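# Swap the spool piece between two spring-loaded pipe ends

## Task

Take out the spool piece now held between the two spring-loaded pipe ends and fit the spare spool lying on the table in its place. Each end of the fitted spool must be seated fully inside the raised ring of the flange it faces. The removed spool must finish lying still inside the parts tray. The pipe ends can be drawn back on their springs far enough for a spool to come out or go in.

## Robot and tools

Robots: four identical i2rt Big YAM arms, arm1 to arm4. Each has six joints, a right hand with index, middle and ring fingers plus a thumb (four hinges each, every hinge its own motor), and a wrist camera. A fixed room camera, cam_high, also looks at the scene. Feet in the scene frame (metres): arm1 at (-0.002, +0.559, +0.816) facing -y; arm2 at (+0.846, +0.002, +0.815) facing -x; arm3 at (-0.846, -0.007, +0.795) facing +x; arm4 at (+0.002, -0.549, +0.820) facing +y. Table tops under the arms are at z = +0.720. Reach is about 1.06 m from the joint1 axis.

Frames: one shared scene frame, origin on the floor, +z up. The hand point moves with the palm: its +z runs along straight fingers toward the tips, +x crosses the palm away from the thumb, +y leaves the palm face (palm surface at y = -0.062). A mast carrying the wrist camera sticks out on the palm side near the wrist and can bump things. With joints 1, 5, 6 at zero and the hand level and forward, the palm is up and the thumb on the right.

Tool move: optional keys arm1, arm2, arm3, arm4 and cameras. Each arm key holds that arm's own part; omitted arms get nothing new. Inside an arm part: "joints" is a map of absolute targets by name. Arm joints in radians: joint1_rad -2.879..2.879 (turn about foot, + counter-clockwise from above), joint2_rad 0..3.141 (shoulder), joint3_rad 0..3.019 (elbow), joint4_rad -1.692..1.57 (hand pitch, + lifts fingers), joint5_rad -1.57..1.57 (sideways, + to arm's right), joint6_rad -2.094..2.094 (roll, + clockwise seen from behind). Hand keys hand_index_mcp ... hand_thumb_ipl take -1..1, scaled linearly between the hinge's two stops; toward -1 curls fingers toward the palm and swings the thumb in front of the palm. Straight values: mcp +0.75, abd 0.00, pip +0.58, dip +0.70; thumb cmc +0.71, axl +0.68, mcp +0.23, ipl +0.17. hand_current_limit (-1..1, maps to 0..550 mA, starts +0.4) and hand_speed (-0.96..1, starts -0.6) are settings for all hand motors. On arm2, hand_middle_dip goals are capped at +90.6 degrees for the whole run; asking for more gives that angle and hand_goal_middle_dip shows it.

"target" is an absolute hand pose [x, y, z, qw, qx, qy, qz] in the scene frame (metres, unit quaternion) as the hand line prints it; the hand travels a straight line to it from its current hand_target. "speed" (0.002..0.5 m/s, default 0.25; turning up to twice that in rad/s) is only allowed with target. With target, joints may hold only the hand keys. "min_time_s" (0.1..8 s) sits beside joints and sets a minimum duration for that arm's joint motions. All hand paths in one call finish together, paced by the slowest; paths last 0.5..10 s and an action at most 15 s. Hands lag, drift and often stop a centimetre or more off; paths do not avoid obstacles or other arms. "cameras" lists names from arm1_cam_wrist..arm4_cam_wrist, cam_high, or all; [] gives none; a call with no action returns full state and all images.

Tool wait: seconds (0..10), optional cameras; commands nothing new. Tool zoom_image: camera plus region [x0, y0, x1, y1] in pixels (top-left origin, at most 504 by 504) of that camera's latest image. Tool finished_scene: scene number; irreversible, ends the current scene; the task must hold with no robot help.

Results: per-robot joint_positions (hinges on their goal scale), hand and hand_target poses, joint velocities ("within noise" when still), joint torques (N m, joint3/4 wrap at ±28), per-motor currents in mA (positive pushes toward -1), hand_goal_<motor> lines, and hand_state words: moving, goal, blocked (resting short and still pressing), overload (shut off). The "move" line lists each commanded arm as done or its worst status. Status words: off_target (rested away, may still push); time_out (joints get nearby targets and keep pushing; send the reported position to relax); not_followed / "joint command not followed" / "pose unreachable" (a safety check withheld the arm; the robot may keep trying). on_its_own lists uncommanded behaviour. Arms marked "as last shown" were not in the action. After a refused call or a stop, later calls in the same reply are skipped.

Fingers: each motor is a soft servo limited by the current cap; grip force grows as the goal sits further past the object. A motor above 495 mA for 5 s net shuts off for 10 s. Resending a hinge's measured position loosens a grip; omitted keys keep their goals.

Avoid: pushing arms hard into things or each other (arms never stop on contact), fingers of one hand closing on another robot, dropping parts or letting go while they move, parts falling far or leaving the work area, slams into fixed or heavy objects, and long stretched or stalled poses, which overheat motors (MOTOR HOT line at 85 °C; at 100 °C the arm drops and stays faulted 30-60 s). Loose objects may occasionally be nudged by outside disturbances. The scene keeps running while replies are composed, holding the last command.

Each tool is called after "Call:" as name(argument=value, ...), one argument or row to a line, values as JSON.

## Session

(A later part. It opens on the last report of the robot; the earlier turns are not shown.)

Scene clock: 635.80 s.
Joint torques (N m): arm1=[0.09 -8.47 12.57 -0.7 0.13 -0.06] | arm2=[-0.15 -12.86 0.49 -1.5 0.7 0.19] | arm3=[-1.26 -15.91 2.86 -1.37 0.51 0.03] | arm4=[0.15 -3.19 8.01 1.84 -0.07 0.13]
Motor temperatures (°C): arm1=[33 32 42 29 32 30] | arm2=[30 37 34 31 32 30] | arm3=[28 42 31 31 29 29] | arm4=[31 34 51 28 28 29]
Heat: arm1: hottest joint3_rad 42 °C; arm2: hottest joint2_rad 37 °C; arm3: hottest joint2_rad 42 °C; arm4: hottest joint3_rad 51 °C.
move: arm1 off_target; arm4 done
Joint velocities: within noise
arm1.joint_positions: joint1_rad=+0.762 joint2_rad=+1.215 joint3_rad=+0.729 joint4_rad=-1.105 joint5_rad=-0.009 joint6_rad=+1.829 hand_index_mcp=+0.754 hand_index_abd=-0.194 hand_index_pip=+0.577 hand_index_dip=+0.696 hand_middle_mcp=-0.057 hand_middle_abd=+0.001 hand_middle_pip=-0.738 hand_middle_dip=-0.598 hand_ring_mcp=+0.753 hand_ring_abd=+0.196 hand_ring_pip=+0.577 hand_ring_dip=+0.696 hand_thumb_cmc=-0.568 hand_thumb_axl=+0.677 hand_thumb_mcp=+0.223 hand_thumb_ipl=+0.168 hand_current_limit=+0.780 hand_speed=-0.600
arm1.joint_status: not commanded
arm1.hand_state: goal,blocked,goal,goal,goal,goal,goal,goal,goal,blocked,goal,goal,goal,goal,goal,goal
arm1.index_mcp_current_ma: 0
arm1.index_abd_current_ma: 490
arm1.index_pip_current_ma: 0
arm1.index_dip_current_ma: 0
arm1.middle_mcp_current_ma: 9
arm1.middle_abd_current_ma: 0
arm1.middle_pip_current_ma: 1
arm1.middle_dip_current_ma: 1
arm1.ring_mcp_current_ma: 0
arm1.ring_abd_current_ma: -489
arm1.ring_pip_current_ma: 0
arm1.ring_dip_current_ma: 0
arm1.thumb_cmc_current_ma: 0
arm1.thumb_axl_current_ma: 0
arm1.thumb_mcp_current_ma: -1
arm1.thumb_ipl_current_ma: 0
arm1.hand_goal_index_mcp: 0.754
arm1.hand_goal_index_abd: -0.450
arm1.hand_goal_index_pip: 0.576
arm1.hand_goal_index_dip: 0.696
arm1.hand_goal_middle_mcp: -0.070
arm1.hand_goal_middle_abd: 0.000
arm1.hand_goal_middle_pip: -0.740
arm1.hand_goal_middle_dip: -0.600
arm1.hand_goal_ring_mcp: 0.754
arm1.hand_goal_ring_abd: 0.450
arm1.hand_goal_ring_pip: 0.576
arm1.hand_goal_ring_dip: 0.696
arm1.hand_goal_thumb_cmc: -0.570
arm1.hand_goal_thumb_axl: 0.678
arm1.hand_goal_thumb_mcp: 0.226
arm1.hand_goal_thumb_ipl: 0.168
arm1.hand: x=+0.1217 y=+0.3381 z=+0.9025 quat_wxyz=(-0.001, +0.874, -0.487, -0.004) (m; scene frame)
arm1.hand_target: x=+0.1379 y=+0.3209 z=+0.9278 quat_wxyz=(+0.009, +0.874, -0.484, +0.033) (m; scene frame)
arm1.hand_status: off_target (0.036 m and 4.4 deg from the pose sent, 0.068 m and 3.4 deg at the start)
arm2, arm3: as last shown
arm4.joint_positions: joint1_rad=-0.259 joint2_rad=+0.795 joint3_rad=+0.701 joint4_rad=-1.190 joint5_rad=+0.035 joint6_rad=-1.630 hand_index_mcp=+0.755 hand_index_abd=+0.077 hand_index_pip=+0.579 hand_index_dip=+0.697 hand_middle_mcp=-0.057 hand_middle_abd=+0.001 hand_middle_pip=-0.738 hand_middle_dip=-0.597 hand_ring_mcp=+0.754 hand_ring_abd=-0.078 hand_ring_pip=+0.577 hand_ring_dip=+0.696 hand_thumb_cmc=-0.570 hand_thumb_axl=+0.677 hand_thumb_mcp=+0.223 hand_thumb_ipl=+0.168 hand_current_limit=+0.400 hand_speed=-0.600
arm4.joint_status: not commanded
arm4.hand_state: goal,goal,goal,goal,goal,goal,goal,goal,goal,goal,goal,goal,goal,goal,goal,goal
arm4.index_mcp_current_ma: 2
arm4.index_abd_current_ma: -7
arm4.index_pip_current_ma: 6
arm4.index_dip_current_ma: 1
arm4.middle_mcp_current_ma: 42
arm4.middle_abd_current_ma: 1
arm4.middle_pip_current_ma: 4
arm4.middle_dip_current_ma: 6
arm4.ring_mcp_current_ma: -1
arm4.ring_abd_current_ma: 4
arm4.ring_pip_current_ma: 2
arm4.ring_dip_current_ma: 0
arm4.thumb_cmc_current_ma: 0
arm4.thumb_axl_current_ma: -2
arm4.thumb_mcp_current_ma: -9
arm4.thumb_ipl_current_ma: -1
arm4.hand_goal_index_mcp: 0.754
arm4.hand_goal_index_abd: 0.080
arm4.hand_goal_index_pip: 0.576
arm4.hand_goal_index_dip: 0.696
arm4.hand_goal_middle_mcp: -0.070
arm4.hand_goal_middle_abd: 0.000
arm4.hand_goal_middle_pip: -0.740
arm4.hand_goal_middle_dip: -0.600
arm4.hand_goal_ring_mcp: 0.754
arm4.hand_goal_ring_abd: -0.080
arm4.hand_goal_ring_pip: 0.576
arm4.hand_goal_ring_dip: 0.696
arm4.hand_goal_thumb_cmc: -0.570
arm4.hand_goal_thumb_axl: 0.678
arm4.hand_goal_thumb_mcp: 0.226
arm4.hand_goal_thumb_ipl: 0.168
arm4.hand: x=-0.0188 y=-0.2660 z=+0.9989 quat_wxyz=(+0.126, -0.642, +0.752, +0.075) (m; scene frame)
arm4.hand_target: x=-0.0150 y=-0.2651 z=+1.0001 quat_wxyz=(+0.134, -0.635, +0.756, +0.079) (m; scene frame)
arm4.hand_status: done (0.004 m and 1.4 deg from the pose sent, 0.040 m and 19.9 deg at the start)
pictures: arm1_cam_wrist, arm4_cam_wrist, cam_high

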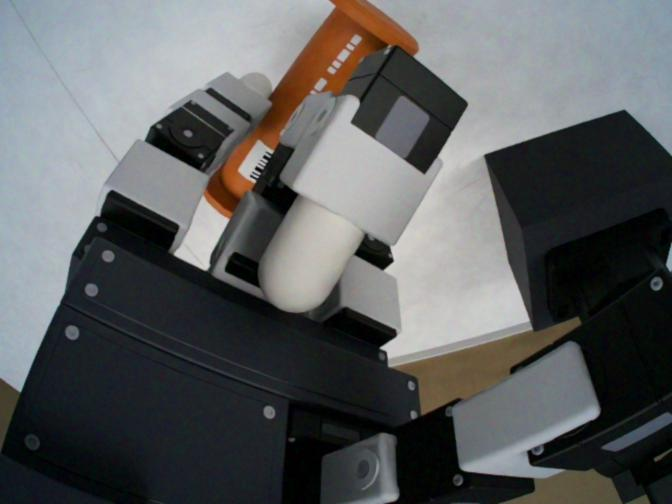

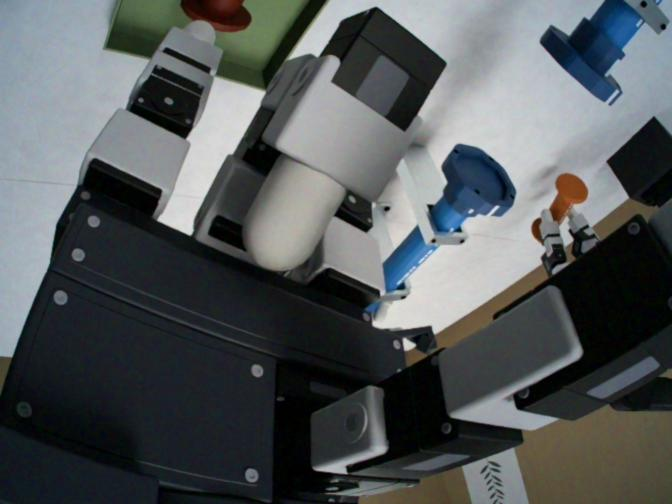

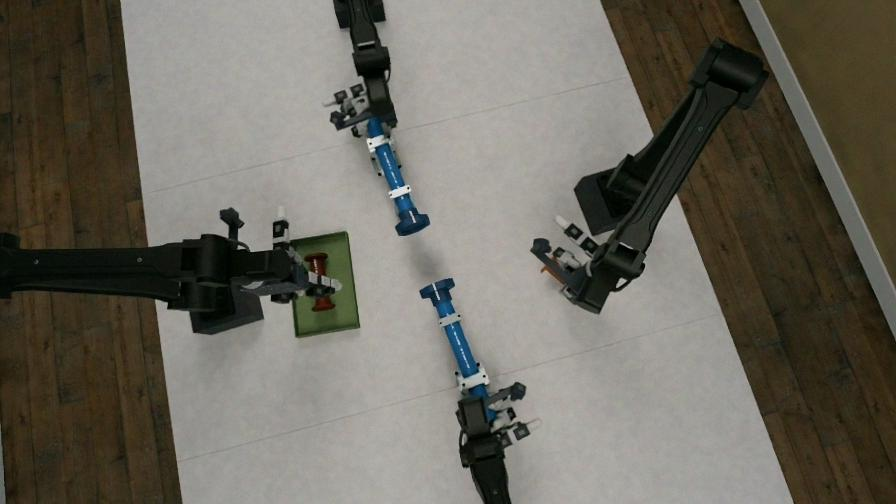

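Call:
move(
  arm1={"target": [0.135, 0.322, 1.07, 0.009, 0.8745, -0.484, 0.02], "speed": 0.12},
)

Call:
move(
  arm1={"target": [-0.034, 0.005, 1.115, 0.005, 0.7510, -0.6604, 0.005], "speed": 0.15},
  cameras=["cam_high", "arm1_cam_wrist", "arm4_cam_wrist"],
)

Call:
zoom_image(
  camera="cam_high",
  region=[380, 190, 480, 310],
)

Call:
zoom_image(
  camera="arm4_cam_wrist",
  region=[400, 0, 672, 260],
)

Scene clock: 682.63 s.
Joint torques (N m): arm1=[-0.21 -7.82 14.09 -0.65 0.17 -0.09] | arm2=[-0.09 -12.69 0.5 -1.47 0.71 0.18] | arm3=[-1.26 -15.91 2.88 -1.39 0.51 0.04] | arm4=[0.21 -3.14 8.02 1.87 -0.08 0.13]
Motor temperatures (°C): arm1=[33 31 48 29 32 30] | arm2=[30 37 34 31 32 30] | arm3=[28 42 31 31 29 29] | arm4=[31 34 51 28 28 29]
Heat: arm1: hottest joint3_rad 48 °C; arm2: hottest joint2_rad 37 °C; arm3: hottest joint2_rad 42 °C; arm4: hottest joint3_rad 51 °C.
move: arm1 off_target
Joint velocities: within noise
arm1.joint_positions: joint1_rad=+0.762 joint2_rad=+1.137 joint3_rad=+1.046 joint4_rad=-1.525 joint5_rad=-0.003 joint6_rad=+1.827 hand_index_mcp=+0.754 hand_index_abd=-0.194 hand_index_pip=+0.577 hand_index_dip=+0.696 hand_middle_mcp=-0.057 hand_middle_abd=+0.001 hand_middle_pip=-0.738 hand_middle_dip=-0.598 hand_ring_mcp=+0.753 hand_ring_abd=+0.196 hand_ring_pip=+0.577 hand_ring_dip=+0.696 hand_thumb_cmc=-0.568 hand_thumb_axl=+0.677 hand_thumb_mcp=+0.223 hand_thumb_ipl=+0.168 hand_current_limit=+0.780 hand_speed=-0.600
arm1.joint_status: not commanded
arm1.hand_state: goal,blocked,goal,goal,goal,goal,goal,goal,goal,blocked,goal,goal,goal,goal,goal,goal
arm1.index_mcp_current_ma: 0
arm1.index_abd_current_ma: 490
arm1.index_pip_current_ma: 0
arm1.index_dip_current_ma: 0
arm1.middle_mcp_current_ma: 9
arm1.middle_abd_current_ma: 0
arm1.middle_pip_current_ma: 1
arm1.middle_dip_current_ma: 1
arm1.ring_mcp_current_ma: 0
arm1.ring_abd_current_ma: -489
arm1.ring_pip_current_ma: 0
arm1.ring_dip_current_ma: 0
arm1.thumb_cmc_current_ma: 0
arm1.thumb_axl_current_ma: 0
arm1.thumb_mcp_current_ma: -1
arm1.thumb_ipl_current_ma: 0
arm1.hand_goal_index_mcp: 0.754
arm1.hand_goal_index_abd: -0.450
arm1.hand_goal_index_pip: 0.576
arm1.hand_goal_index_dip: 0.696
arm1.hand_goal_middle_mcp: -0.070
arm1.hand_goal_middle_abd: 0.000
arm1.hand_goal_middle_pip: -0.740
arm1.hand_goal_middle_dip: -0.600
arm1.hand_goal_ring_mcp: 0.754
arm1.hand_goal_ring_abd: 0.450
arm1.hand_goal_ring_pip: 0.576
arm1.hand_goal_ring_dip: 0.696
arm1.hand_goal_thumb_cmc: -0.570
arm1.hand_goal_thumb_axl: 0.678
arm1.hand_goal_thumb_mcp: 0.226
arm1.hand_goal_thumb_ipl: 0.168
arm1.hand: x=+0.1259 y=+0.3343 z=+1.0414 quat_wxyz=(-0.001, +0.874, -0.486, -0.017) (m; scene frame)
arm1.hand_target: x=+0.1338 y=+0.3232 z=+1.0695 quat_wxyz=(+0.009, +0.875, -0.484, +0.020) (m; scene frame)
arm1.hand_status: off_target (0.032 m and 4.5 deg from the pose sent, 0.169 m and 3.0 deg at the start)
arm2, arm3, arm4: as last shown
pictures: none

Scene clock: 685.93 s.
Joint torques (N m): arm1=[0.26 -16.97 14.2 -0.54 0.15 -0.05] | arm2=[-0.03 -12.63 0.51 -1.36 0.73 0.18] | arm3=[-1.26 -15.97 2.88 -1.35 0.51 0.04] | arm4=[0.15 -3.19 7.98 1.87 -0.07 0.12]
Motor temperatures (°C): arm1=[33 31 48 29 32 30] | arm2=[30 37 34 31 32 30] | arm3=[28 42 31 31 29 29] | arm4=[31 34 51 28 28 29]
Heat: arm1: hottest joint3_rad 48 °C; arm2: hottest joint2_rad 37 °C; arm3: hottest joint2_rad 42 °C; arm4: hottest joint3_rad 51 °C.
move: arm1 off_target
Joint velocities: within noise
arm1.joint_positions: joint1_rad=+0.056 joint2_rad=+1.823 joint3_rad=+1.913 joint4_rad=-1.679 joint5_rad=+0.007 joint6_rad=+1.548 hand_index_mcp=+0.754 hand_index_abd=-0.195 hand_index_pip=+0.577 hand_index_dip=+0.696 hand_middle_mcp=-0.057 hand_middle_abd=+0.001 hand_middle_pip=-0.738 hand_middle_dip=-0.598 hand_ring_mcp=+0.754 hand_ring_abd=+0.196 hand_ring_pip=+0.577 hand_ring_dip=+0.696 hand_thumb_cmc=-0.568 hand_thumb_axl=+0.677 hand_thumb_mcp=+0.223 hand_thumb_ipl=+0.168 hand_current_limit=+0.780 hand_speed=-0.600
arm1.joint_status: not commanded
arm1.hand_state: goal,blocked,goal,goal,goal,goal,goal,goal,goal,blocked,goal,goal,goal,goal,goal,goal
arm1.index_mcp_current_ma: 0
arm1.index_abd_current_ma: 490
arm1.index_pip_current_ma: 0
arm1.index_dip_current_ma: 0
arm1.middle_mcp_current_ma: 9
arm1.middle_abd_current_ma: 0
arm1.middle_pip_current_ma: 1
arm1.middle_dip_current_ma: 1
arm1.ring_mcp_current_ma: 0
arm1.ring_abd_current_ma: -489
arm1.ring_pip_current_ma: 0
arm1.ring_dip_current_ma: 0
arm1.thumb_cmc_current_ma: 0
arm1.thumb_axl_current_ma: 0
arm1.thumb_mcp_current_ma: -1
arm1.thumb_ipl_current_ma: 0
arm1.hand_goal_index_mcp: 0.754
arm1.hand_goal_index_abd: -0.450
arm1.hand_goal_index_pip: 0.576
arm1.hand_goal_index_dip: 0.696
arm1.hand_goal_middle_mcp: -0.070
arm1.hand_goal_middle_abd: 0.000
arm1.hand_goal_middle_pip: -0.740
arm1.hand_goal_middle_dip: -0.600
arm1.hand_goal_ring_mcp: 0.754
arm1.hand_goal_ring_abd: 0.450
arm1.hand_goal_ring_pip: 0.576
arm1.hand_goal_ring_dip: 0.696
arm1.hand_goal_thumb_cmc: -0.570
arm1.hand_goal_thumb_axl: 0.678
arm1.hand_goal_thumb_mcp: 0.226
arm1.hand_goal_thumb_ipl: 0.168
arm1.hand: x=-0.0329 y=+0.0188 z=+1.0913 quat_wxyz=(+0.001, +0.751, -0.660, -0.004) (m; scene frame)
arm1.hand_target: x=-0.0342 y=+0.0067 z=+1.1145 quat_wxyz=(+0.021, +0.752, -0.659, +0.016) (m; scene frame)
arm1.hand_status: off_target (0.027 m and 1.1 deg from the pose sent, 0.373 m and 24.6 deg at the start; a joint's target at an end of its range on 29 of 99 steps)
arm2, arm3, arm4: as last shown
pictures: arm1_cam_wrist, arm4_cam_wrist, cam_high

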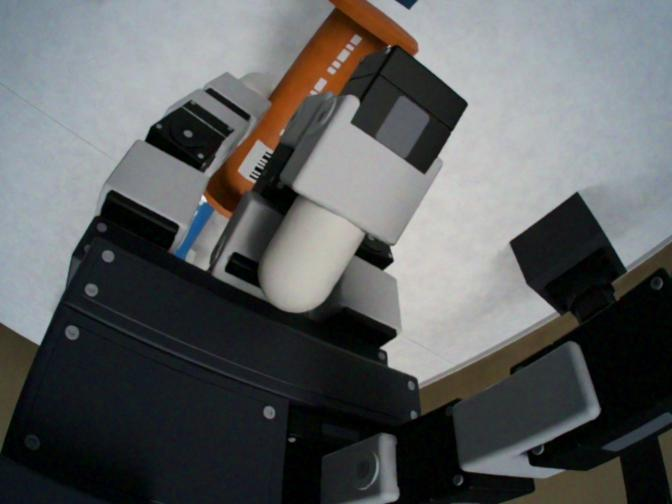

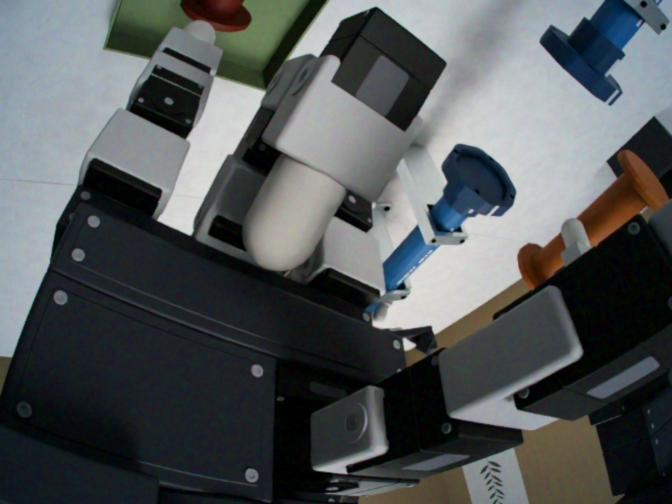

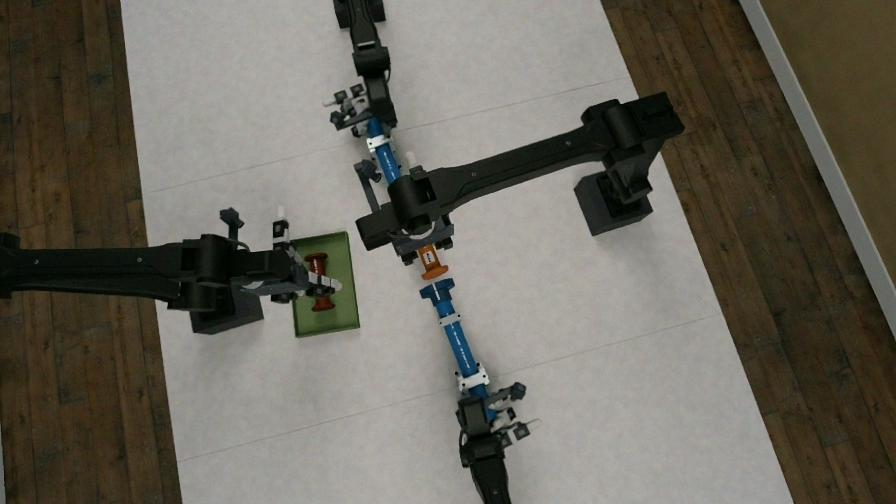

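Scaled by 4.200 from the camera's 896x504 image, which has a finer 1280x720 frame.

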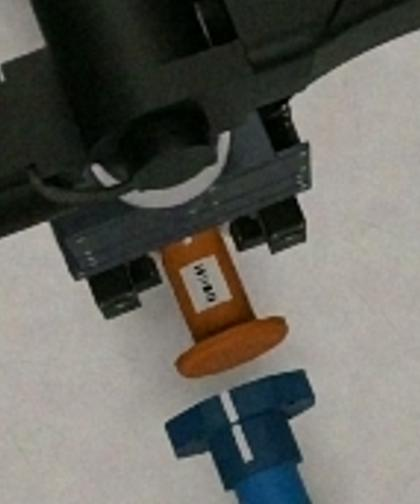

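Scaled by 1.853 from the camera's 672x504 image, which has a finer 960x720 frame.

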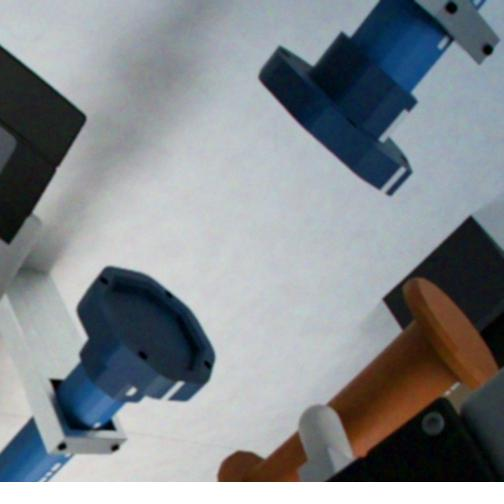

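Call:
move(
  arm1={"target": [-0.034, 0.0095, 1.035, 0, 0.7510, -0.6604, 0], "speed": 0.08},
  cameras=["cam_high", "arm4_cam_wrist"],
)

Call:
zoom_image(
  camera="cam_high",
  region=[380, 190, 480, 310],
)

Call:
zoom_image(
  camera="arm4_cam_wrist",
  region=[400, 0, 672, 260],
)

Scene clock: 699.30 s.
Joint torques (N m): arm1=[-0.09 -17.08 8.76 0.18 0.02 -0.03] | arm2=[-0.03 -13.1 0.49 -1.46 0.73 0.19] | arm3=[-1.2 -16.03 2.86 -1.37 0.51 0.04] | arm4=[0.21 -3.25 8.02 1.83 -0.07 0.12]
Motor temperatures (°C): arm1=[33 32 50 29 32 30] | arm2=[30 37 34 31 32 30] | arm3=[28 42 31 31 29 29] | arm4=[31 34 51 28 28 29]
Heat: arm1: hottest joint3_rad 50 °C; arm2: hottest joint2_rad 37 °C; arm3: hottest joint2_rad 42 °C; arm4: hottest joint3_rad 51 °C.
move: arm1 done
Joint velocities: within noise
arm1.joint_positions: joint1_rad=+0.056 joint2_rad=+1.840 joint3_rad=+1.790 joint4_rad=-1.546 joint5_rad=+0.002 joint6_rad=+1.548 hand_index_mcp=+0.754 hand_index_abd=-0.195 hand_index_pip=+0.577 hand_index_dip=+0.696 hand_middle_mcp=-0.057 hand_middle_abd=+0.001 hand_middle_pip=-0.738 hand_middle_dip=-0.598 hand_ring_mcp=+0.754 hand_ring_abd=+0.196 hand_ring_pip=+0.577 hand_ring_dip=+0.696 hand_thumb_cmc=-0.568 hand_thumb_axl=+0.677 hand_thumb_mcp=+0.223 hand_thumb_ipl=+0.168 hand_current_limit=+0.780 hand_speed=-0.600
arm1.joint_status: not commanded
arm1.hand_state: goal,blocked,goal,goal,goal,goal,goal,goal,goal,blocked,goal,goal,goal,goal,goal,goal
arm1.index_mcp_current_ma: 0
arm1.index_abd_current_ma: 490
arm1.index_pip_current_ma: 0
arm1.index_dip_current_ma: 0
arm1.middle_mcp_current_ma: 9
arm1.middle_abd_current_ma: 0
arm1.middle_pip_current_ma: 1
arm1.middle_dip_current_ma: 1
arm1.ring_mcp_current_ma: 0
arm1.ring_abd_current_ma: -489
arm1.ring_pip_current_ma: 0
arm1.ring_dip_current_ma: 0
arm1.thumb_cmc_current_ma: 0
arm1.thumb_axl_current_ma: 0
arm1.thumb_mcp_current_ma: -1
arm1.thumb_ipl_current_ma: 0
arm1.hand_goal_index_mcp: 0.754
arm1.hand_goal_index_abd: -0.450
arm1.hand_goal_index_pip: 0.576
arm1.hand_goal_index_dip: 0.696
arm1.hand_goal_middle_mcp: -0.070
arm1.hand_goal_middle_abd: 0.000
arm1.hand_goal_middle_pip: -0.740
arm1.hand_goal_middle_dip: -0.600
arm1.hand_goal_ring_mcp: 0.754
arm1.hand_goal_ring_abd: 0.450
arm1.hand_goal_ring_pip: 0.576
arm1.hand_goal_ring_dip: 0.696
arm1.hand_goal_thumb_cmc: -0.570
arm1.hand_goal_thumb_axl: 0.678
arm1.hand_goal_thumb_mcp: 0.226
arm1.hand_goal_thumb_ipl: 0.168
arm1.hand: x=-0.0313 y=+0.0130 z=+1.0348 quat_wxyz=(-0.003, +0.751, -0.660, -0.005) (m; scene frame)
arm1.hand_target: x=-0.0341 y=+0.0096 z=+1.0351 quat_wxyz=(+0.000, +0.751, -0.660, +0.000) (m; scene frame)
arm1.hand_status: done (0.004 m and 0.6 deg from the pose sent, 0.057 m and 0.4 deg at the start)
arm2, arm3, arm4: as last shown
pictures: arm4_cam_wrist, cam_high

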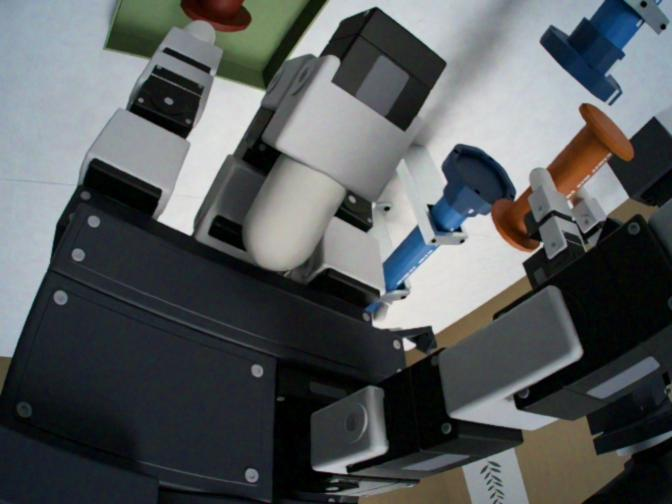

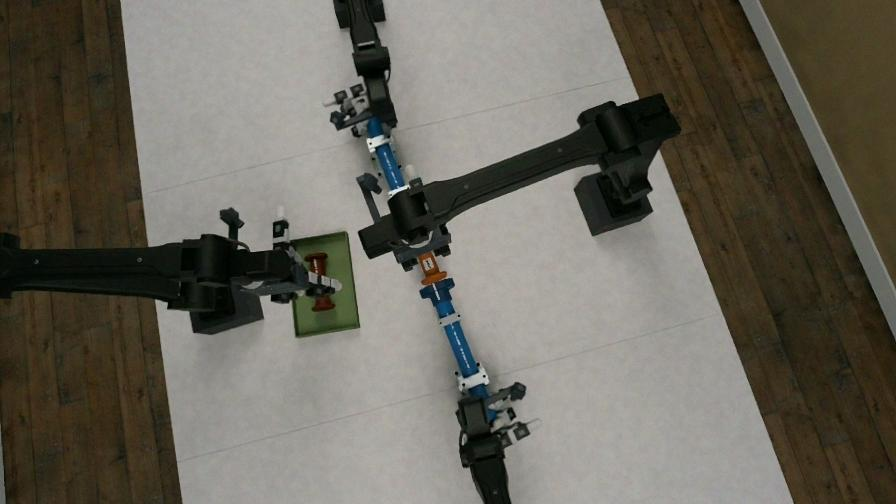

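Scaled by 4.200 from the camera's 896x504 image, which has a finer 1280x720 frame.

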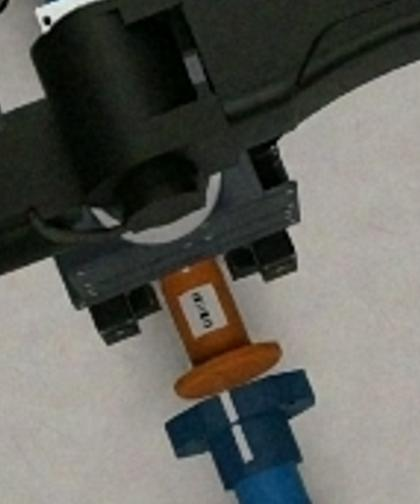

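Scaled by 1.853 from the camera's 672x504 image, which has a finer 960x720 frame.

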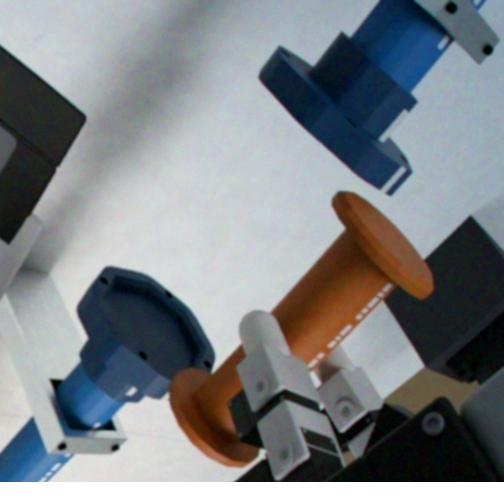

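Call:
move(
  arm1={"target": [-0.0460, 0.0081, 1.025, 0, 0.7510, -0.6604, 0], "speed": 0.06},
  cameras=["cam_high", "arm4_cam_wrist"],
)

Call:
zoom_image(
  camera="cam_high",
  region=[380, 190, 480, 310],
)

Call:
zoom_image(
  camera="arm4_cam_wrist",
  region=[400, 0, 672, 260],
)

Scene clock: 728.33 s.
Joint torques (N m): arm1=[-0.21 -16.97 8.62 0.25 0.07 -0.08] | arm2=[-0.38 -12.75 0.46 -1.43 0.72 0.18] | arm3=[-1.2 -15.91 2.85 -1.36 0.51 0.04] | arm4=[0.15 -3.31 8.01 1.85 -0.08 0.12]
Motor temperatures (°C): arm1=[33 34 48 29 32 30] | arm2=[30 37 33 31 32 30] | arm3=[28 42 31 31 29 29] | arm4=[31 34 51 28 28 29]
Heat: arm1: hottest joint3_rad 48 °C; arm2: hottest joint2_rad 37 °C; arm3: hottest joint2_rad 42 °C; arm4: hottest joint3_rad 51 °C.
move: arm1 done
Joint velocities: within noise
arm1.joint_positions: joint1_rad=+0.037 joint2_rad=+1.840 joint3_rad=+1.768 joint4_rad=-1.520 joint5_rad=+0.002 joint6_rad=+1.534 hand_index_mcp=+0.755 hand_index_abd=-0.195 hand_index_pip=+0.577 hand_index_dip=+0.696 hand_middle_mcp=-0.057 hand_middle_abd=+0.001 hand_middle_pip=-0.738 hand_middle_dip=-0.598 hand_ring_mcp=+0.754 hand_ring_abd=+0.196 hand_ring_pip=+0.577 hand_ring_dip=+0.696 hand_thumb_cmc=-0.568 hand_thumb_axl=+0.677 hand_thumb_mcp=+0.223 hand_thumb_ipl=+0.168 hand_current_limit=+0.780 hand_speed=-0.600
arm1.joint_status: not commanded
arm1.hand_state: goal,blocked,goal,goal,goal,goal,goal,goal,goal,blocked,goal,goal,goal,goal,goal,goal
arm1.index_mcp_current_ma: 0
arm1.index_abd_current_ma: 490
arm1.index_pip_current_ma: 0
arm1.index_dip_current_ma: 0
arm1.middle_mcp_current_ma: 9
arm1.middle_abd_current_ma: 0
arm1.middle_pip_current_ma: 1
arm1.middle_dip_current_ma: 1
arm1.ring_mcp_current_ma: 0
arm1.ring_abd_current_ma: -489
arm1.ring_pip_current_ma: 0
arm1.ring_dip_current_ma: 0
arm1.thumb_cmc_current_ma: 0
arm1.thumb_axl_current_ma: 0
arm1.thumb_mcp_current_ma: -1
arm1.thumb_ipl_current_ma: 0
arm1.hand_goal_index_mcp: 0.754
arm1.hand_goal_index_abd: -0.450
arm1.hand_goal_index_pip: 0.576
arm1.hand_goal_index_dip: 0.696
arm1.hand_goal_middle_mcp: -0.070
arm1.hand_goal_middle_abd: 0.000
arm1.hand_goal_middle_pip: -0.740
arm1.hand_goal_middle_dip: -0.600
arm1.hand_goal_ring_mcp: 0.754
arm1.hand_goal_ring_abd: 0.450
arm1.hand_goal_ring_pip: 0.576
arm1.hand_goal_ring_dip: 0.696
arm1.hand_goal_thumb_cmc: -0.570
arm1.hand_goal_thumb_axl: 0.678
arm1.hand_goal_thumb_mcp: 0.226
arm1.hand_goal_thumb_ipl: 0.168
arm1.hand: x=-0.0416 y=+0.0119 z=+1.0265 quat_wxyz=(-0.002, +0.749, -0.662, -0.003) (m; scene frame)
arm1.hand_target: x=-0.0460 y=+0.0082 z=+1.0252 quat_wxyz=(+0.000, +0.751, -0.660, +0.000) (m; scene frame)
arm1.hand_status: done (0.006 m and 0.5 deg from the pose sent, 0.018 m and 0.6 deg at the start)
arm2, arm3, arm4: as last shown
pictures: arm4_cam_wrist, cam_high

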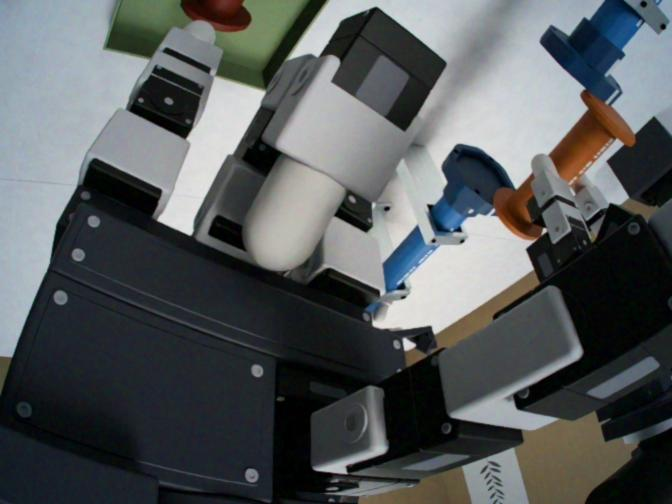

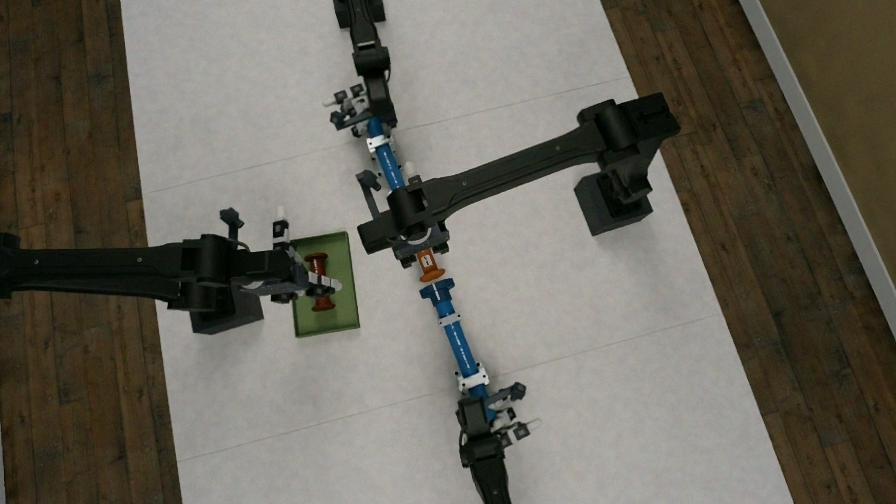

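Scaled by 4.200 from the camera's 896x504 image, which has a finer 1280x720 frame.

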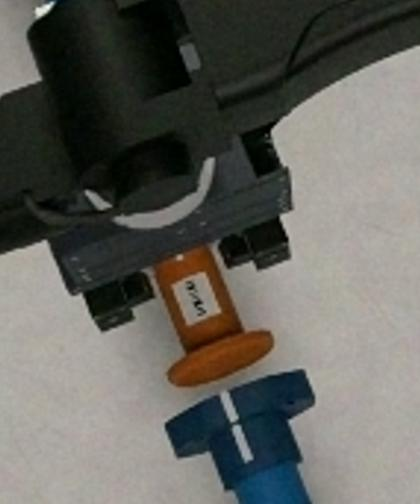

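Scaled by 1.853 from the camera's 672x504 image, which has a finer 960x720 frame.

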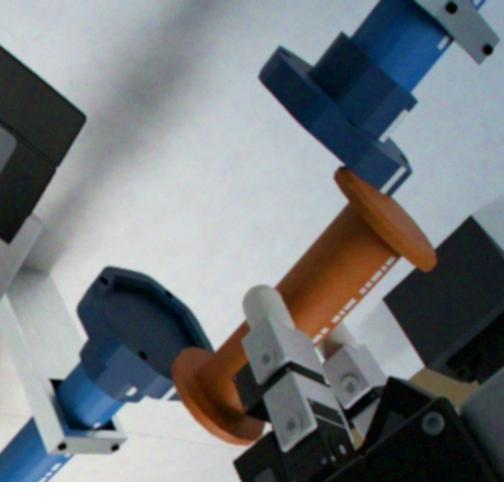

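Call:
move(
  arm1={"target": [-0.0460, 0.0085, 0.966, 0, 0.7510, -0.6604, 0], "speed": 0.05},
  cameras=["cam_high", "arm4_cam_wrist"],
)

Call:
zoom_image(
  camera="cam_high",
  region=[400, 240, 460, 300],
)

Call:
zoom_image(
  camera="arm4_cam_wrist",
  region=[400, 0, 672, 260],
)

Call:
zoom_image(
  camera="arm4_cam_wrist",
  region=[520, 10, 650, 120],
)

Call:
zoom_image(
  camera="arm4_cam_wrist",
  region=[430, 130, 560, 240],
)

Scene clock: 747.43 s.
Joint torques (N m): arm1=[-0.21 -17.49 8.54 0.27 0.12 -0.09] | arm2=[-0.03 -12.81 0.55 -1.46 0.72 0.17] | arm3=[-1.26 -15.91 2.85 -1.39 0.51 0.04] | arm4=[0.21 -3.25 7.98 1.88 -0.08 0.12]
Motor temperatures (°C): arm1=[33 35 47 29 32 30] | arm2=[30 37 33 31 32 30] | arm3=[28 42 31 31 29 29] | arm4=[31 34 50 28 28 29]
Heat: arm1: hottest joint3_rad 47 °C; arm2: hottest joint2_rad 37 °C; arm3: hottest joint2_rad 42 °C; arm4: hottest joint3_rad 50 °C.
move: arm1 done
Joint velocities: within noise
arm1.joint_positions: joint1_rad=+0.037 joint2_rad=+1.860 joint3_rad=+1.641 joint4_rad=-1.373 joint5_rad=+0.000 joint6_rad=+1.534 hand_index_mcp=+0.756 hand_index_abd=-0.195 hand_index_pip=+0.577 hand_index_dip=+0.696 hand_middle_mcp=-0.057 hand_middle_abd=+0.001 hand_middle_pip=-0.738 hand_middle_dip=-0.598 hand_ring_mcp=+0.754 hand_ring_abd=+0.196 hand_ring_pip=+0.577 hand_ring_dip=+0.696 hand_thumb_cmc=-0.568 hand_thumb_axl=+0.677 hand_thumb_mcp=+0.223 hand_thumb_ipl=+0.168 hand_current_limit=+0.780 hand_speed=-0.600
arm1.joint_status: not commanded
arm1.hand_state: goal,blocked,goal,goal,goal,goal,goal,goal,goal,blocked,goal,goal,goal,goal,goal,goal
arm1.index_mcp_current_ma: 1
arm1.index_abd_current_ma: 489
arm1.index_pip_current_ma: 0
arm1.index_dip_current_ma: 0
arm1.middle_mcp_current_ma: 9
arm1.middle_abd_current_ma: 0
arm1.middle_pip_current_ma: 1
arm1.middle_dip_current_ma: 1
arm1.ring_mcp_current_ma: 0
arm1.ring_abd_current_ma: -489
arm1.ring_pip_current_ma: 0
arm1.ring_dip_current_ma: 0
arm1.thumb_cmc_current_ma: 0
arm1.thumb_axl_current_ma: 0
arm1.thumb_mcp_current_ma: -1
arm1.thumb_ipl_current_ma: 0
arm1.hand_goal_index_mcp: 0.754
arm1.hand_goal_index_abd: -0.450
arm1.hand_goal_index_pip: 0.576
arm1.hand_goal_index_dip: 0.696
arm1.hand_goal_middle_mcp: -0.070
arm1.hand_goal_middle_abd: 0.000
arm1.hand_goal_middle_pip: -0.740
arm1.hand_goal_middle_dip: -0.600
arm1.hand_goal_ring_mcp: 0.754
arm1.hand_goal_ring_abd: 0.450
arm1.hand_goal_ring_pip: 0.576
arm1.hand_goal_ring_dip: 0.696
arm1.hand_goal_thumb_cmc: -0.570
arm1.hand_goal_thumb_axl: 0.678
arm1.hand_goal_thumb_mcp: 0.226
arm1.hand_goal_thumb_ipl: 0.168
arm1.hand: x=-0.0413 y=+0.0123 z=+0.9673 quat_wxyz=(-0.003, +0.750, -0.662, -0.002) (m; scene frame)
arm1.hand_target: x=-0.0460 y=+0.0085 z=+0.9662 quat_wxyz=(+0.000, +0.751, -0.660, +0.000) (m; scene frame)
arm1.hand_status: done (0.006 m and 0.5 deg from the pose sent, 0.061 m and 0.5 deg at the start)
arm2.joint_positions: joint1_rad=-0.010 joint2_rad=+1.571 joint3_rad=+0.745 joint4_rad=-0.655 joint5_rad=-0.002 joint6_rad=+1.355 hand_index_mcp=-0.416 hand_index_abd=+0.001 hand_index_pip=+0.012 hand_index_dip=-0.295 hand_middle_mcp=-0.523 hand_middle_abd=+0.017 hand_middle_pip=-0.190 hand_middle_dip=-0.415 hand_ring_mcp=-0.498 hand_ring_abd=-0.009 hand_ring_pip=-0.136 hand_ring_dip=-0.368 hand_thumb_cmc=-0.568 hand_thumb_axl=+0.677 hand_thumb_mcp=+0.225 hand_thumb_ipl=+0.168 hand_current_limit=+0.750 hand_speed=-0.600
arm2.joint_status: not commanded
arm2.hand_state: blocked,goal,goal,goal,blocked,goal,blocked,blocked,blocked,goal,blocked,blocked,goal,goal,goal,goal
arm2.index_mcp_current_ma: 74
arm2.index_abd_current_ma: 0
arm2.index_pip_current_ma: 16
arm2.index_dip_current_ma: 5
arm2.middle_mcp_current_ma: 236
arm2.middle_abd_current_ma: 22
arm2.middle_pip_current_ma: 481
arm2.middle_dip_current_ma: 248
arm2.ring_mcp_current_ma: 347
arm2.ring_abd_current_ma: -9
arm2.ring_pip_current_ma: 481
arm2.ring_dip_current_ma: 459
arm2.thumb_cmc_current_ma: 1
arm2.thumb_axl_current_ma: 0
arm2.thumb_mcp_current_ma: -1
arm2.thumb_ipl_current_ma: 0
arm2.hand_goal_index_mcp: -0.450
arm2.hand_goal_index_abd: 0.000
arm2.hand_goal_index_pip: 0.000
arm2.hand_goal_index_dip: -0.300
arm2.hand_goal_middle_mcp: -0.600
arm2.hand_goal_middle_abd: 0.000
arm2.hand_goal_middle_pip: -0.500
arm2.hand_goal_middle_dip: -0.500
arm2.hand_goal_ring_mcp: -0.600
arm2.hand_goal_ring_abd: 0.000
arm2.hand_goal_ring_pip: -0.500
arm2.hand_goal_ring_dip: -0.500
arm2.hand_goal_thumb_cmc: -0.570
arm2.hand_goal_thumb_axl: 0.678
arm2.hand_goal_thumb_mcp: 0.226
arm2.hand_goal_thumb_ipl: 0.168
arm2.hand: x=+0.4826 y=+0.1047 z=+0.7983 quat_wxyz=(-0.048, -0.088, +0.995, +0.001) (m; scene frame)
arm2.hand_target: x=+0.5309 y=+0.1122 z=+0.7892 quat_wxyz=(+0.000, -0.064, +0.998, +0.000) (m; scene frame)
arm2.hand_status: not commanded
arm3.joint_positions: joint1_rad=+0.024 joint2_rad=+1.727 joint3_rad=+1.014 joint4_rad=-0.800 joint5_rad=-0.012 joint6_rad=+1.394 hand_index_mcp=-0.398 hand_index_abd=+0.001 hand_index_pip=+0.007 hand_index_dip=-0.297 hand_middle_mcp=-0.562 hand_middle_abd=+0.001 hand_middle_pip=-0.450 hand_middle_dip=-0.439 hand_ring_mcp=-0.502 hand_ring_abd=+0.001 hand_ring_pip=-0.234 hand_ring_dip=-0.273 hand_thumb_cmc=-0.568 hand_thumb_axl=+0.677 hand_thumb_mcp=+0.224 hand_thumb_ipl=+0.168 hand_current_limit=+0.750 hand_speed=-0.600
arm3.joint_status: not commanded
arm3.hand_state: blocked,goal,goal,goal,blocked,goal,blocked,blocked,blocked,goal,blocked,blocked,goal,goal,goal,goal
arm3.index_mcp_current_ma: 92
arm3.index_abd_current_ma: 2
arm3.index_pip_current_ma: 26
arm3.index_dip_current_ma: 8
arm3.middle_mcp_current_ma: 164
arm3.middle_abd_current_ma: 2
arm3.middle_pip_current_ma: 212
arm3.middle_dip_current_ma: 265
arm3.ring_mcp_current_ma: 470
arm3.ring_abd_current_ma: 2
arm3.ring_pip_current_ma: 481
arm3.ring_dip_current_ma: 481
arm3.thumb_cmc_current_ma: 5
arm3.thumb_axl_current_ma: -2
arm3.thumb_mcp_current_ma: -10
arm3.thumb_ipl_current_ma: -1
arm3.hand_goal_index_mcp: -0.420
arm3.hand_goal_index_abd: 0.000
arm3.hand_goal_index_pip: 0.000
arm3.hand_goal_index_dip: -0.300
arm3.hand_goal_middle_mcp: -0.600
arm3.hand_goal_middle_abd: 0.000
arm3.hand_goal_middle_pip: -0.500
arm3.hand_goal_middle_dip: -0.500
arm3.hand_goal_ring_mcp: -0.600
arm3.hand_goal_ring_abd: 0.000
arm3.hand_goal_ring_pip: -0.500
arm3.hand_goal_ring_dip: -0.500
arm3.hand_goal_thumb_cmc: -0.570
arm3.hand_goal_thumb_axl: 0.678
arm3.hand_goal_thumb_mcp: 0.226
arm3.hand_goal_thumb_ipl: 0.168
arm3.hand: x=-0.4049 y=-0.1053 z=+0.7970 quat_wxyz=(+0.001, +0.997, +0.075, +0.035) (m; scene frame)
arm3.hand_target: x=-0.4398 y=-0.1123 z=+0.7916 quat_wxyz=(+0.000, +0.998, +0.064, +0.000) (m; scene frame)
arm3.hand_status: not commanded
arm4: as last shown
pictures: arm4_cam_wrist, cam_high

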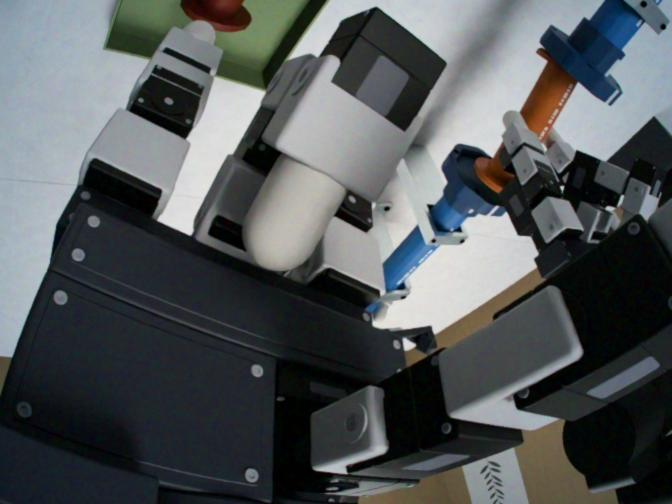

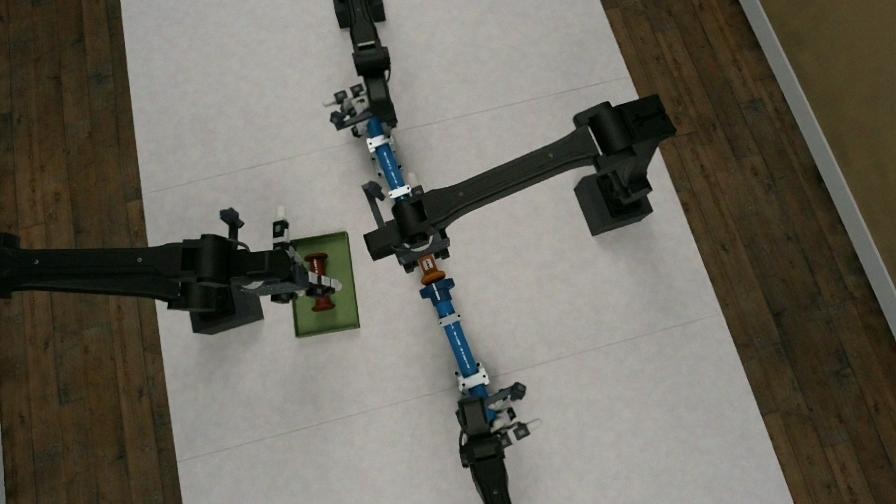

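Scaled by 8.400 from the camera's 896x504 image, which has a finer 1280x720 frame.

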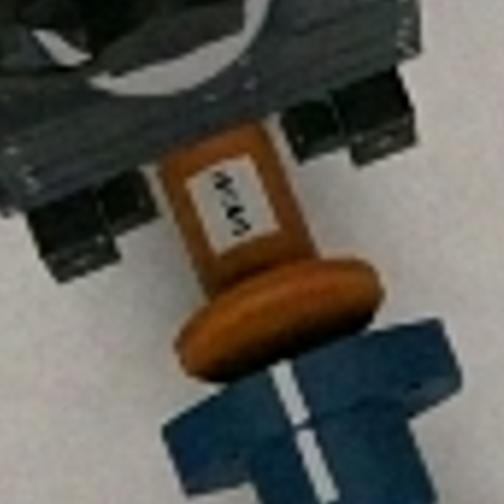

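Scaled by 1.853 from the camera's 672x504 image, which has a finer 960x720 frame.

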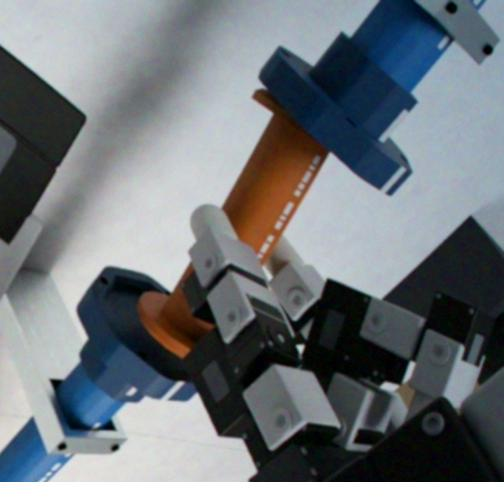

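Scaled by 3.877 from the camera's 672x504 image, which has a finer 960x720 frame.

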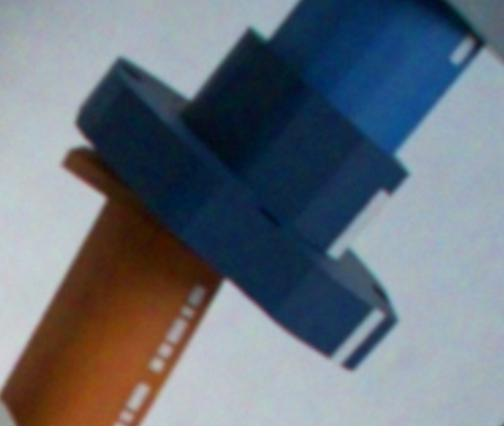

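Scaled by 3.877 from the camera's 672x504 image, which has a finer 960x720 frame.

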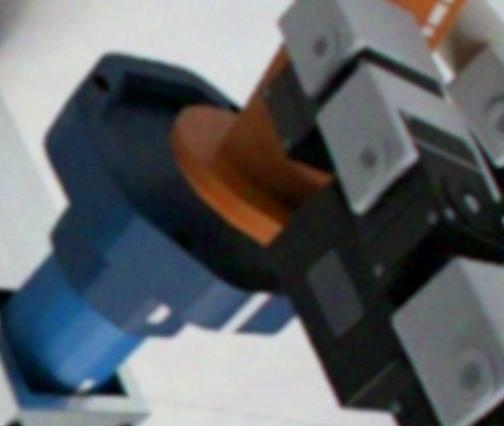

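Call:
zoom_image(
  camera="arm4_cam_wrist",
  region=[430, 0, 660, 230],
)

Scaled by 2.191 from the camera's 672x504 image, which has a finer 960x720 frame.

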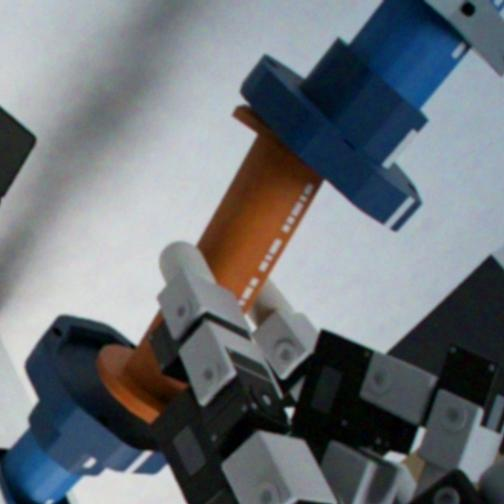

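Call:
move(
  arm1={"target": [-0.0210, 0.0107, 0.9705, 0.0458, 0.7496, -0.6591, -0.0403], "speed": 0.04},
  cameras=["cam_high", "arm4_cam_wrist"],
)

Call:
zoom_image(
  camera="cam_high",
  region=[400, 240, 460, 300],
)

Call:
zoom_image(
  camera="arm4_cam_wrist",
  region=[430, 0, 660, 230],
)

Scene clock: 927.10 s.
Joint torques (N m): arm1=[1.2 -17.32 8.44 0.21 0.47 0.17] | arm2=[-0.03 -12.75 0.51 -1.48 0.71 0.19] | arm3=[-1.26 -15.91 2.89 -1.37 0.51 0.04] | arm4=[0.21 -3.25 7.99 1.85 -0.08 0.12]
Motor temperatures (°C): arm1=[33 35 43 29 32 30] | arm2=[30 37 33 31 32 30] | arm3=[28 41 30 31 29 29] | arm4=[30 33 50 28 28 29]
Heat: arm1: hottest joint3_rad 43 °C; arm2: hottest joint2_rad 37 °C; arm3: hottest joint2_rad 41 °C; arm4: hottest joint3_rad 50 °C.
move: arm1 done
Joint velocities: within noise
arm1.joint_positions: joint1_rad=+0.101 joint2_rad=+1.863 joint3_rad=+1.632 joint4_rad=-1.361 joint5_rad=+0.116 joint6_rad=+1.589 hand_index_mcp=+0.760 hand_index_abd=-0.195 hand_index_pip=+0.580 hand_index_dip=+0.697 hand_middle_mcp=-0.057 hand_middle_abd=+0.001 hand_middle_pip=-0.738 hand_middle_dip=-0.598 hand_ring_mcp=+0.757 hand_ring_abd=+0.196 hand_ring_pip=+0.577 hand_ring_dip=+0.696 hand_thumb_cmc=-0.568 hand_thumb_axl=+0.677 hand_thumb_mcp=+0.223 hand_thumb_ipl=+0.168 hand_current_limit=+0.780 hand_speed=-0.600
arm1.joint_status: not commanded
arm1.hand_state: goal,blocked,goal,goal,goal,goal,goal,goal,goal,blocked,goal,goal,goal,goal,goal,goal
arm1.index_mcp_current_ma: 2
arm1.index_abd_current_ma: 490
arm1.index_pip_current_ma: 1
arm1.index_dip_current_ma: 0
arm1.middle_mcp_current_ma: 9
arm1.middle_abd_current_ma: 0
arm1.middle_pip_current_ma: 1
arm1.middle_dip_current_ma: 1
arm1.ring_mcp_current_ma: 1
arm1.ring_abd_current_ma: -489
arm1.ring_pip_current_ma: 0
arm1.ring_dip_current_ma: 0
arm1.thumb_cmc_current_ma: 0
arm1.thumb_axl_current_ma: 0
arm1.thumb_mcp_current_ma: -1
arm1.thumb_ipl_current_ma: 0
arm1.hand_goal_index_mcp: 0.754
arm1.hand_goal_index_abd: -0.450
arm1.hand_goal_index_pip: 0.576
arm1.hand_goal_index_dip: 0.696
arm1.hand_goal_middle_mcp: -0.070
arm1.hand_goal_middle_abd: 0.000
arm1.hand_goal_middle_pip: -0.740
arm1.hand_goal_middle_dip: -0.600
arm1.hand_goal_ring_mcp: 0.754
arm1.hand_goal_ring_abd: 0.450
arm1.hand_goal_ring_pip: 0.576
arm1.hand_goal_ring_dip: 0.696
arm1.hand_goal_thumb_cmc: -0.570
arm1.hand_goal_thumb_axl: 0.678
arm1.hand_goal_thumb_mcp: 0.226
arm1.hand_goal_thumb_ipl: 0.168
arm1.hand: x=-0.0254 y=+0.0126 z=+0.9732 quat_wxyz=(+0.042, +0.751, -0.657, -0.040) (m; scene frame)
arm1.hand_target: x=-0.0210 y=+0.0107 z=+0.9705 quat_wxyz=(+0.046, +0.750, -0.659, -0.040) (m; scene frame)
arm1.hand_status: done (0.005 m and 0.5 deg from the pose sent, 0.021 m and 7.1 deg at the start)
arm2, arm3, arm4: as last shown
pictures: arm4_cam_wrist, cam_high

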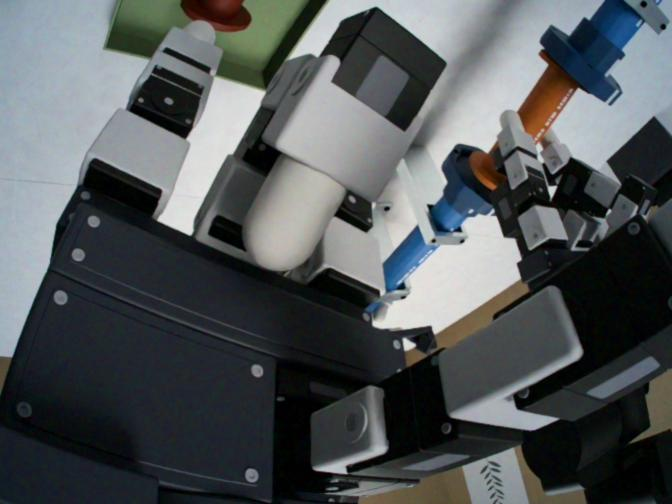

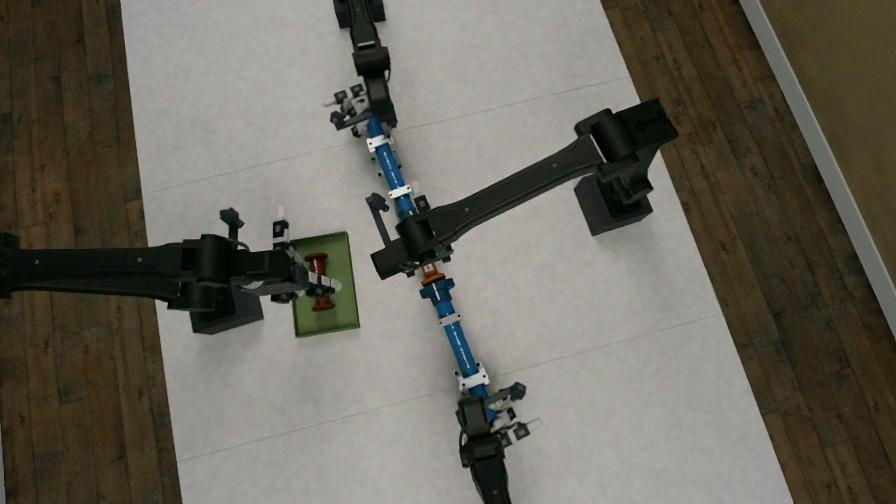

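Scaled by 8.400 from the camera's 896x504 image, which has a finer 1280x720 frame.

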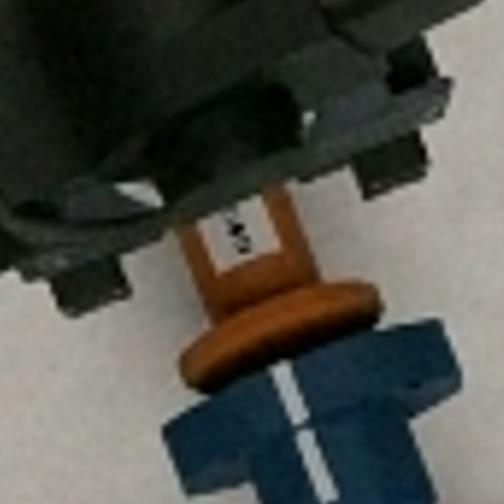

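Scaled by 2.191 from the camera's 672x504 image, which has a finer 960x720 frame.

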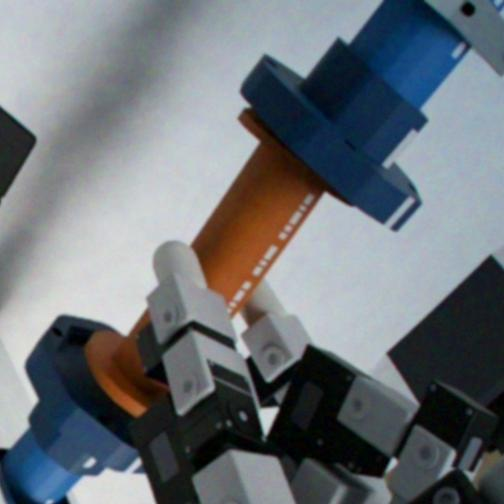

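Call:
zoom_image(
  camera="arm4_cam_wrist",
  region=[520, 10, 650, 120],
)

Call:
zoom_image(
  camera="arm4_cam_wrist",
  region=[430, 130, 530, 230],
)

Scaled by 3.877 from the camera's 672x504 image, which has a finer 960x720 frame.

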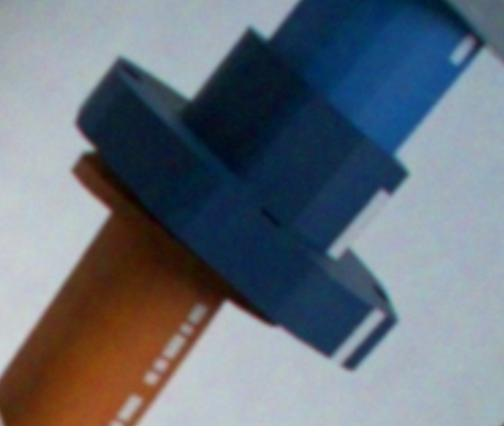

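Scaled by 5.040 from the camera's 672x504 image, which has a finer 960x720 frame.

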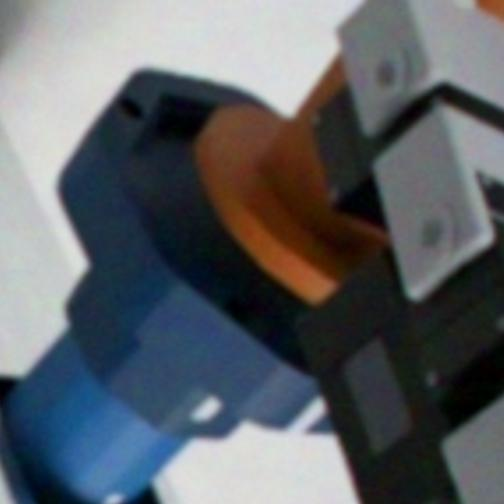

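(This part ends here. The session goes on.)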